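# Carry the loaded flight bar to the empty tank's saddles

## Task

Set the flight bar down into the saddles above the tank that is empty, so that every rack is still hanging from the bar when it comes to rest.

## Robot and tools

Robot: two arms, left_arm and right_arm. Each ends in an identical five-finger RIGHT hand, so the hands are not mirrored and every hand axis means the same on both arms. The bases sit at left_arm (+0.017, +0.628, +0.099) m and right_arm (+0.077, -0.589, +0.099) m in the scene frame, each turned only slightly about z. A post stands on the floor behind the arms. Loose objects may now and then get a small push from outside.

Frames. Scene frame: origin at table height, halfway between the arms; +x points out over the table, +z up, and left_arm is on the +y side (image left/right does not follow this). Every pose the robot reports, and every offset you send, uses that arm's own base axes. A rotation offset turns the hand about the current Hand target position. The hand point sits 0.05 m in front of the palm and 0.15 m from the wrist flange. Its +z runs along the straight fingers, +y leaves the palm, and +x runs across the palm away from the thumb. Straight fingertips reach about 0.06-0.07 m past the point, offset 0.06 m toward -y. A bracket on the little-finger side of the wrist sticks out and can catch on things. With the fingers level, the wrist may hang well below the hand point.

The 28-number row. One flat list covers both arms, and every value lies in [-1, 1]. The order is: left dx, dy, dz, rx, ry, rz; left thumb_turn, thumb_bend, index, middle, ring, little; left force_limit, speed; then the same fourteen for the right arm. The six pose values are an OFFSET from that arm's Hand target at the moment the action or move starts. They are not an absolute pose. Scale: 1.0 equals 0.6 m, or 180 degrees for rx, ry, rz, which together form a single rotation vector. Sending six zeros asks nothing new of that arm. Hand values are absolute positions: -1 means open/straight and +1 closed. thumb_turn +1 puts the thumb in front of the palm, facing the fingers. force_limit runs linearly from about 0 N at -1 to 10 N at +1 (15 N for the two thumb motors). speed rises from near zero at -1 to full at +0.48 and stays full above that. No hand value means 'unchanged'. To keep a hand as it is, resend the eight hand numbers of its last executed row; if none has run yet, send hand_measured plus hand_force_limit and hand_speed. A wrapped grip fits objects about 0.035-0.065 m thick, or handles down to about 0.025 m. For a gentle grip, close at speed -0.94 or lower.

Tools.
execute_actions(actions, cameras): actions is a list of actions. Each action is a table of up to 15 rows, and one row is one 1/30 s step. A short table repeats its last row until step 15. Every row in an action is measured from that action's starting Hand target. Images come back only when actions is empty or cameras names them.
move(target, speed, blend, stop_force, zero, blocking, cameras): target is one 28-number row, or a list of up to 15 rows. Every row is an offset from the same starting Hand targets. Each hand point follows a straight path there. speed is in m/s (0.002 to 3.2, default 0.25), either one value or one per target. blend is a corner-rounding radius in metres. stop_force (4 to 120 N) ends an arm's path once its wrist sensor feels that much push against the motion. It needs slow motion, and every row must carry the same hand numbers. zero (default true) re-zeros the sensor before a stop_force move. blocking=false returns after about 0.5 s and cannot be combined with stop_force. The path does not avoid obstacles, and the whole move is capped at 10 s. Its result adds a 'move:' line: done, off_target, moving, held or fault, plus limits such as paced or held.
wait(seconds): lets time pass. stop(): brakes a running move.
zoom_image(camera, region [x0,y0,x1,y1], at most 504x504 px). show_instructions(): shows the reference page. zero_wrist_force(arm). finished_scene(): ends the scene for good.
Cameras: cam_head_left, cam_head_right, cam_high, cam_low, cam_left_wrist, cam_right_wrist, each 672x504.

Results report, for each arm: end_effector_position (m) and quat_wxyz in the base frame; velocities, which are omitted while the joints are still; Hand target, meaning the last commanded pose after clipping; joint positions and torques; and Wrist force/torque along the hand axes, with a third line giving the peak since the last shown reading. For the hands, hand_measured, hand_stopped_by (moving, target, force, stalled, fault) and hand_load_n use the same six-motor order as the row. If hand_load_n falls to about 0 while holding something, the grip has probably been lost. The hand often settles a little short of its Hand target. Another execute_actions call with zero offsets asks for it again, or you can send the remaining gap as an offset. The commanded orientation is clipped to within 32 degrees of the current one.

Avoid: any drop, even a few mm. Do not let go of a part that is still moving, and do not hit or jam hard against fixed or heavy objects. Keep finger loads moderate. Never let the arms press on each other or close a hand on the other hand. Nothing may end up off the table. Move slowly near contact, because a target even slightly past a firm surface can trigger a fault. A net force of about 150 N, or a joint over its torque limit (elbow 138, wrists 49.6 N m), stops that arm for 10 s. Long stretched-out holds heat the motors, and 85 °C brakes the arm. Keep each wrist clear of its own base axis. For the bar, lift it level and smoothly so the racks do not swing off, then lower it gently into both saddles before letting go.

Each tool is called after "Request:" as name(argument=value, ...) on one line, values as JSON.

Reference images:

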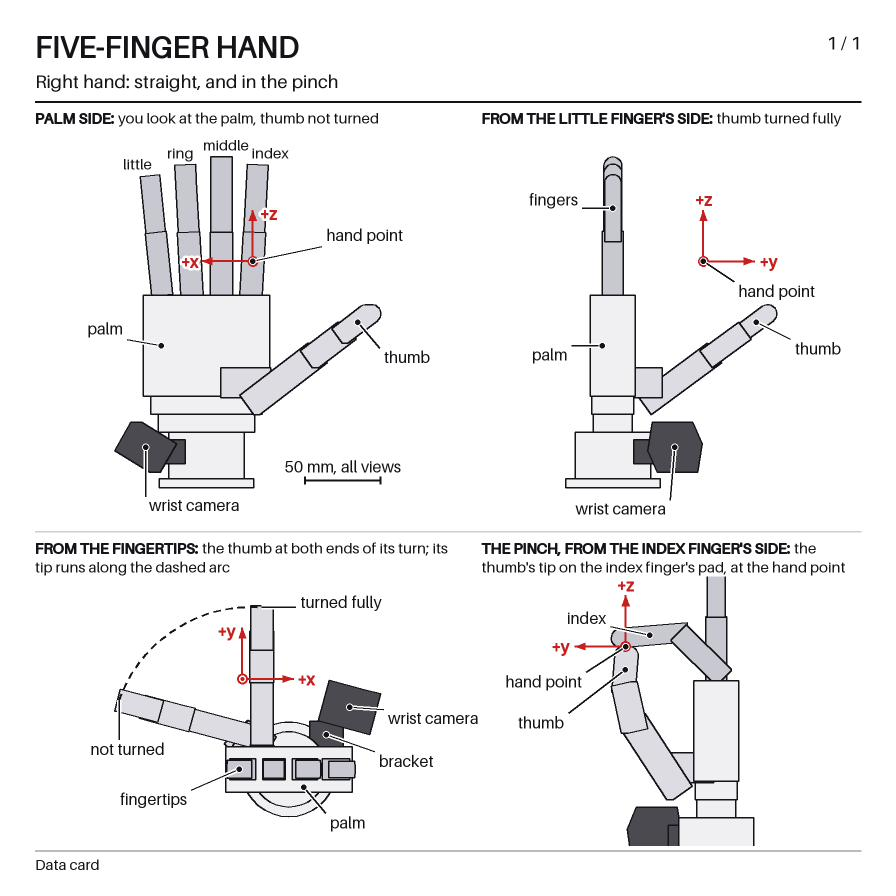

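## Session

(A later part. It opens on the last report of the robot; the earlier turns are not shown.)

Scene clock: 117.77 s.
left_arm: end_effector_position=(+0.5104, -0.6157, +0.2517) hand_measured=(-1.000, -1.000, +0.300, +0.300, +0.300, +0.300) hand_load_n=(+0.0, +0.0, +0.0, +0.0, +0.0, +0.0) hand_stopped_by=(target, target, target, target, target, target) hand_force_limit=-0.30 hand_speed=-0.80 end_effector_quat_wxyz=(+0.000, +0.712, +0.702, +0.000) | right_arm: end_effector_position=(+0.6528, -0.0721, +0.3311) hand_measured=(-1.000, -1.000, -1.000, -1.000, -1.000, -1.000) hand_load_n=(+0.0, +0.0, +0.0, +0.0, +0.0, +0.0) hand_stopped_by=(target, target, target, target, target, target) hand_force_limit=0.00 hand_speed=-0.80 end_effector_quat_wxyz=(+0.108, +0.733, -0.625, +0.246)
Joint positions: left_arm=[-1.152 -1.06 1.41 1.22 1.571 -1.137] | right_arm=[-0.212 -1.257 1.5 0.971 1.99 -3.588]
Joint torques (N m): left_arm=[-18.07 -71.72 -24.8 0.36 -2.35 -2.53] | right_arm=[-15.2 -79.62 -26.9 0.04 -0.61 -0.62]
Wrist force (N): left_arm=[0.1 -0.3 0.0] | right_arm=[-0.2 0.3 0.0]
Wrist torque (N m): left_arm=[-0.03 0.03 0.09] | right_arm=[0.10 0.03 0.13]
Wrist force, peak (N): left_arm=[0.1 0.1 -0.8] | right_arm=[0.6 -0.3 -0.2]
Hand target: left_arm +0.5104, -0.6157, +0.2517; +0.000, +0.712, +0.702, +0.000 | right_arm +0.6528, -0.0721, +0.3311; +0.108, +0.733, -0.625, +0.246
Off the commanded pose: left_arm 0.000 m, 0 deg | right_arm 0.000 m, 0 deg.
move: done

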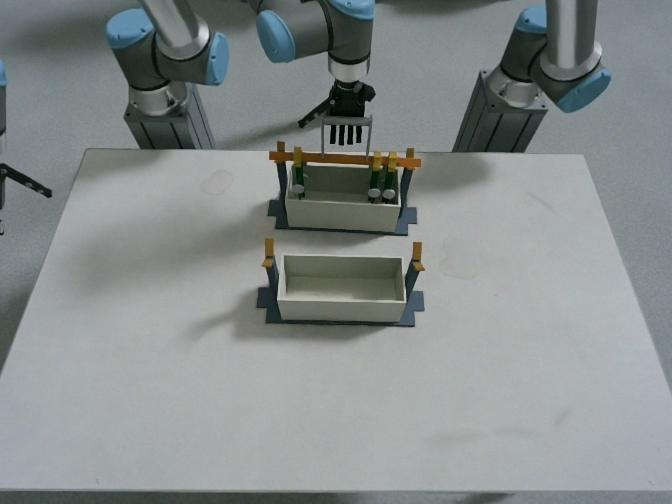

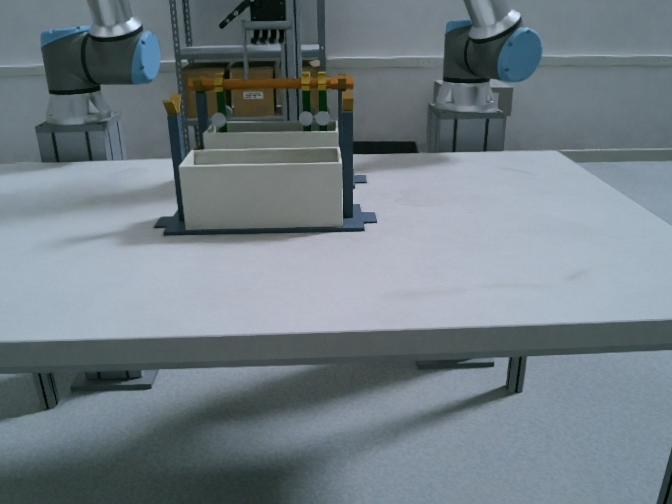

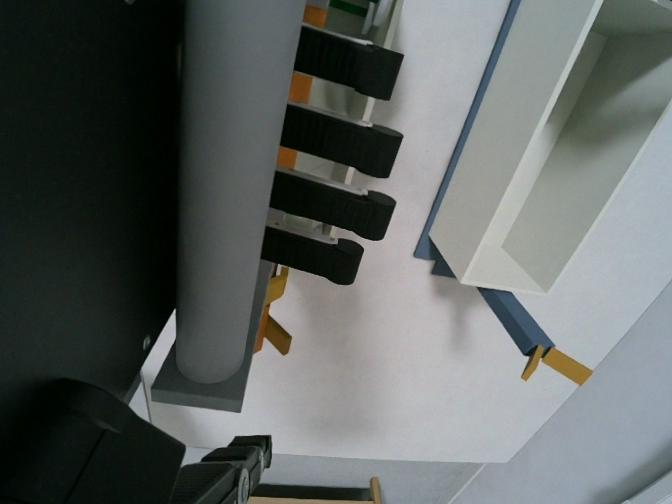

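Request:
move(target=[0,0,0,0,0,0,-1,-1,-1,-1,-1,-1,-0.3,-0.6,0,0,0,0,0,0,-1,-1,-1,-1,-1,-1,0,-0.8], speed=0.01, cameras=[])

Request:
move(target=[-0.058,0.0025,0,0,0,0,-1,-1,-1,-1,-1,-1,-0.3,-0.6,0,0,0,0,0,0,-1,-1,-1,-1,-1,-1,0,-0.8], speed=0.03, cameras=["cam_high","cam_low","cam_left_wrist"])

Scene clock: 119.83 s.
left_arm: end_effector_position=(+0.5104, -0.6157, +0.2517) hand_measured=(-1.000, -1.000, -1.000, -1.000, -1.000, -1.000) hand_load_n=(+0.0, +0.0, +0.0, +0.0, +0.0, +0.0) hand_stopped_by=(target, target, target, target, target, target) hand_force_limit=-0.30 hand_speed=-0.60 end_effector_quat_wxyz=(+0.000, +0.712, +0.702, +0.000) | right_arm: end_effector_position=(+0.6528, -0.0721, +0.3311) hand_measured=(-1.000, -1.000, -1.000, -1.000, -1.000, -1.000) hand_load_n=(+0.5, +0.0, +0.0, +0.0, +0.0, +0.0) hand_stopped_by=(target, target, target, target, target, target) hand_force_limit=0.00 hand_speed=-0.80 end_effector_quat_wxyz=(+0.108, +0.733, -0.625, +0.246)
Joint positions: left_arm=[-1.152 -1.06 1.41 1.22 1.571 -1.137] | right_arm=[-0.212 -1.257 1.5 0.971 1.99 -3.588]
Joint torques (N m): left_arm=[-17.33 -72.95 -25.16 0.24 -2.33 -2.4] | right_arm=[-11.73 -79.59 -26.14 0.3 -0.29 -0.61]
Wrist force (N): left_arm=[0.3 -0.4 -0.4] | right_arm=[0.2 -0.2 0.1]
Wrist torque (N m): left_arm=[-0.02 0.02 0.11] | right_arm=[0.01 -0.04 0.13]
Wrist force, peak (N): left_arm=[0.6 -0.2 -0.7] | right_arm=[-0.3 -0.6 -0.4]
Hand target: left_arm +0.5104, -0.6157, +0.2517; +0.000, +0.712, +0.702, +0.000 | right_arm +0.6528, -0.0721, +0.3311; +0.108, +0.733, -0.625, +0.246
Off the commanded pose: left_arm 0.000 m, 0 deg | right_arm 0.000 m, 0 deg.
move: done

Scene clock: 121.33 s.
left_arm: end_effector_position=(+0.4757, -0.6142, +0.2517) hand_measured=(-1.000, -1.000, -1.000, -1.000, -1.000, -1.000) hand_load_n=(+0.0, +0.0, +0.0, +0.0, +0.0, +0.0) hand_stopped_by=(target, target, target, target, target, target) hand_force_limit=-0.30 hand_speed=-0.60 end_effector_quat_wxyz=(+0.000, +0.712, +0.702, +0.000) | right_arm: end_effector_position=(+0.6528, -0.0721, +0.3311) hand_measured=(-1.000, -1.000, -1.000, -1.000, -1.000, -1.000) hand_load_n=(+0.0, +0.0, +0.0, +0.0, +0.0, +0.0) hand_stopped_by=(target, target, target, target, target, target) hand_force_limit=0.00 hand_speed=-0.80 end_effector_quat_wxyz=(+0.108, +0.733, -0.625, +0.246)
Joint positions: left_arm=[-1.196 -1.094 1.464 1.201 1.571 -1.182] | right_arm=[-0.212 -1.257 1.5 0.971 1.99 -3.588]
Joint torques (N m): left_arm=[-19.55 -90.2 -23.65 0.03 -0.35 -2.82] | right_arm=[-11.39 -79.14 -26 0.11 -0.48 -1.08]
Wrist force (N): left_arm=[0.1 0.1 -0.3] | right_arm=[-0.5 -0.3 0.1]
Wrist torque (N m): left_arm=[0.04 0.06 0.11] | right_arm=[0.01 0.07 0.09]
Wrist force, peak (N): left_arm=[0.3 -0.5 -0.2] | right_arm=[-0.1 -0.6 -0.5]
Hand target: left_arm +0.4756, -0.6142, +0.2517; +0.000, +0.712, +0.702, +0.000 | right_arm +0.6528, -0.0721, +0.3311; +0.108, +0.733, -0.625, +0.246
Off the commanded pose: left_arm 0.000 m, 0 deg | right_arm 0.000 m, 0 deg.
move: done

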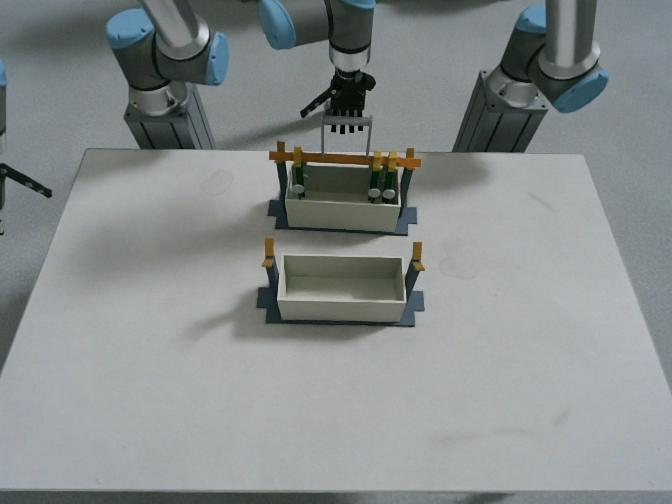

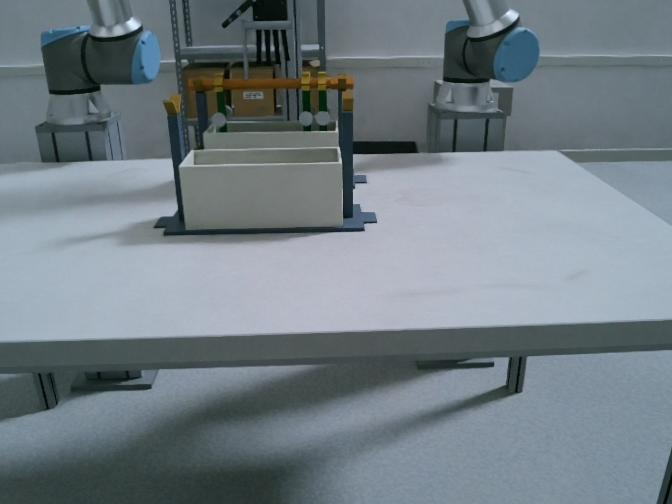

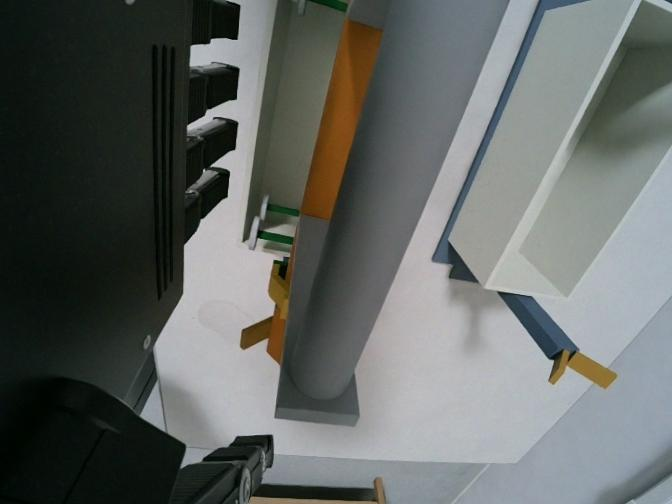

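Request:
move(target=[-0.05,0,0.3,0,0,0,-1,-1,-1,-1,-1,-1,-0.3,-0.6,0,0,0,0,0,0,-1,-1,-1,-1,-1,-1,0,-0.8], speed=0.15, cameras=["all"])

Request:
zoom_image(camera="cam_high", region=[250, 130, 440, 260])

Request:
zoom_image(camera="cam_low", region=[140, 0, 380, 240])

Request:
zoom_image(camera="cam_head_right", region=[300, 350, 540, 504])

Scene clock: 123.83 s.
left_arm: end_effector_position=(+0.4456, -0.6142, +0.4316) hand_measured=(-1.000, -1.000, -1.000, -1.000, -1.000, -1.000) hand_load_n=(+0.0, +0.0, +0.0, +0.0, +0.0, +0.0) hand_stopped_by=(target, target, target, target, target, target) hand_force_limit=-0.30 hand_speed=-0.60 end_effector_quat_wxyz=(+0.000, +0.712, +0.702, +0.000) | right_arm: end_effector_position=(+0.6528, -0.0721, +0.3311) hand_measured=(-1.000, -1.000, -1.000, -1.000, -1.000, -1.000) hand_load_n=(+0.0, +0.0, +0.0, +0.0, +0.0, +0.0) hand_stopped_by=(target, target, target, target, target, target) hand_force_limit=0.00 hand_speed=-0.80 end_effector_quat_wxyz=(+0.108, +0.733, -0.625, +0.246)
Joint positions: left_arm=[-1.238 -1.191 1.28 1.481 1.571 -1.223] | right_arm=[-0.212 -1.257 1.5 0.971 1.99 -3.588]
Joint torques (N m): left_arm=[-19.84 -85.11 -47.41 7.75 -0.38 -2.56] | right_arm=[-12.27 -80.68 -26.93 0.19 -0.32 -0.93]
Wrist force (N): left_arm=[0.2 0.1 -0.1] | right_arm=[0.1 0.0 0.1]
Wrist torque (N m): left_arm=[0.04 0.04 0.09] | right_arm=[0.05 -0.02 0.13]
Wrist force, peak (N): left_arm=[0.1 0.1 1.8] | right_arm=[-0.7 -0.1 -0.1]
Hand target: left_arm +0.4456, -0.6142, +0.4317; +0.000, +0.712, +0.702, +0.000 | right_arm +0.6528, -0.0721, +0.3311; +0.108, +0.733, -0.625, +0.246
Off the commanded pose: left_arm 0.000 m, 0 deg | right_arm 0.000 m, 0 deg.
move: done

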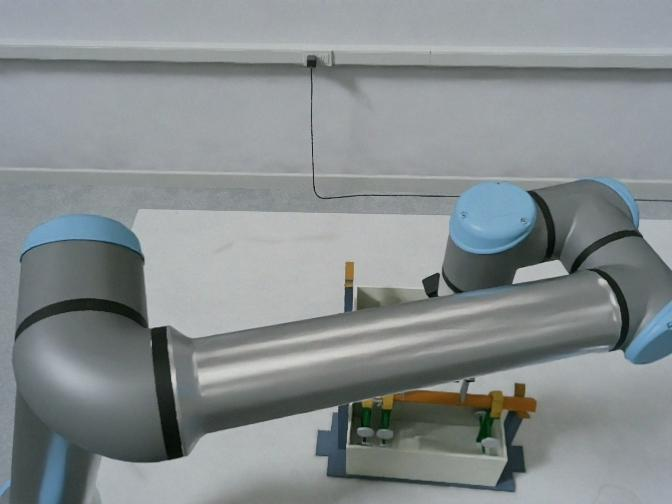

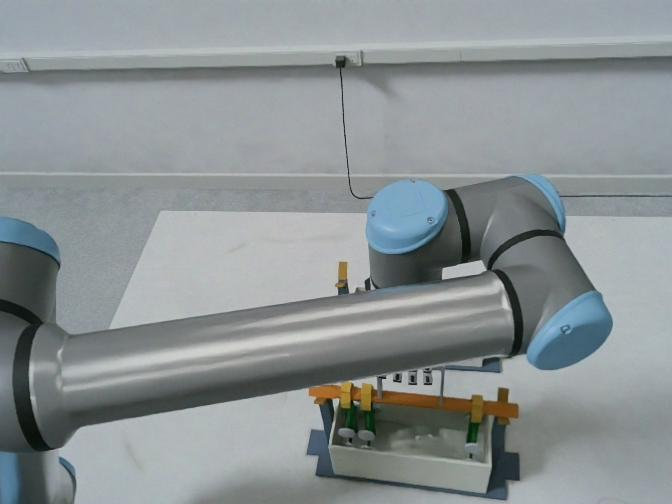

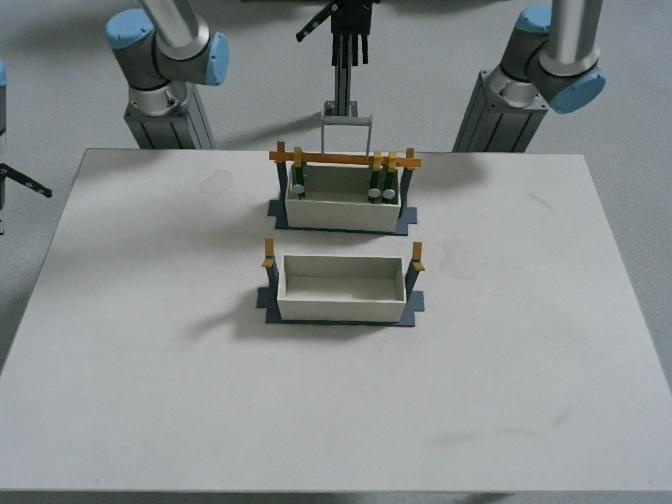

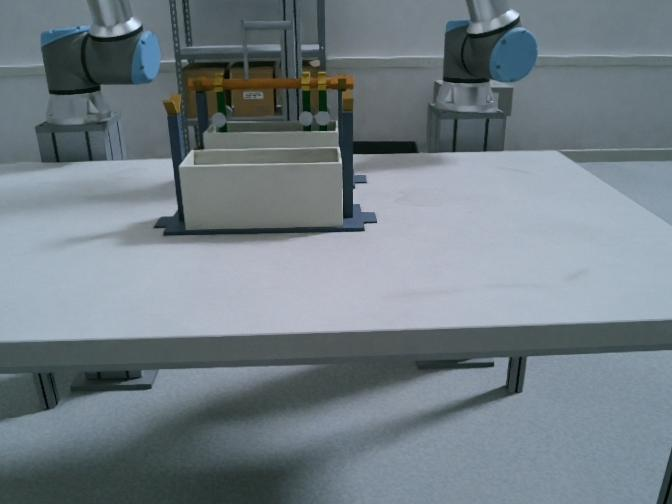

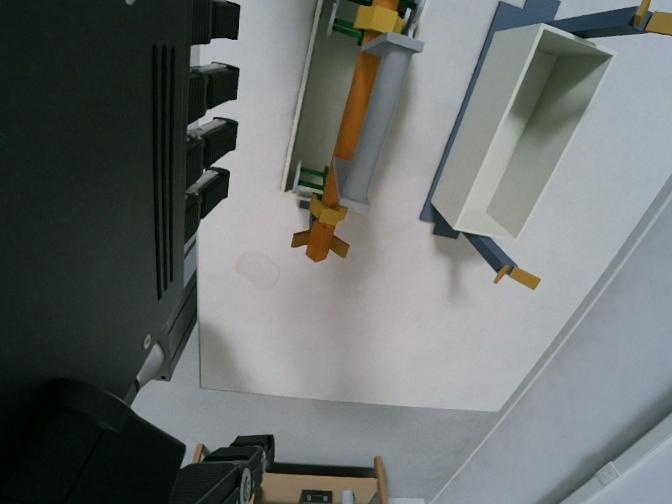

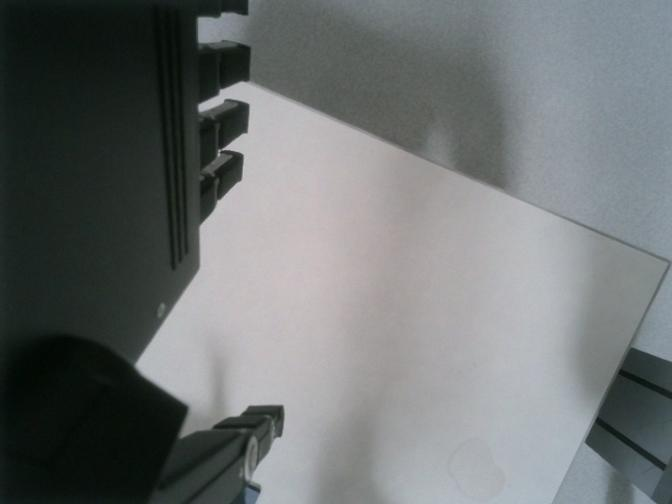

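Scaled by 2.653.

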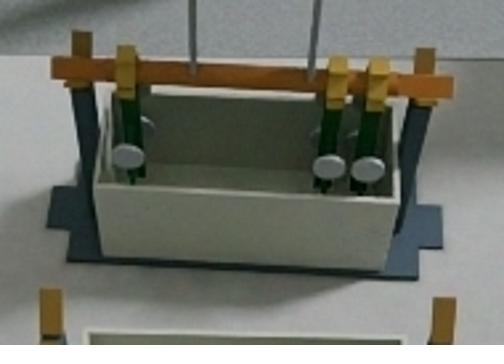

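Scaled by 2.100.

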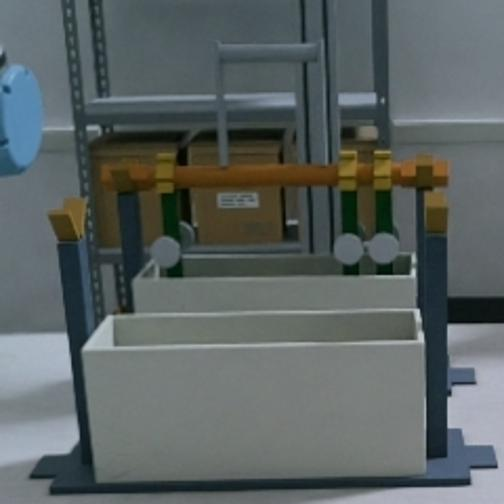

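Scaled by 2.100.

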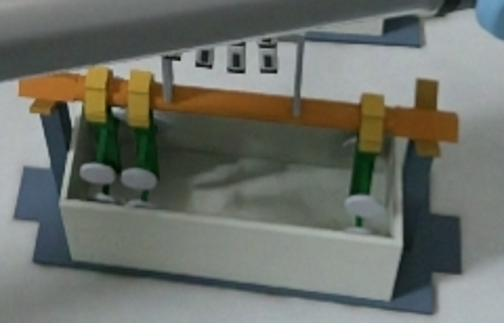

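Request:
finished_scene()

The scene is finished: the task was done.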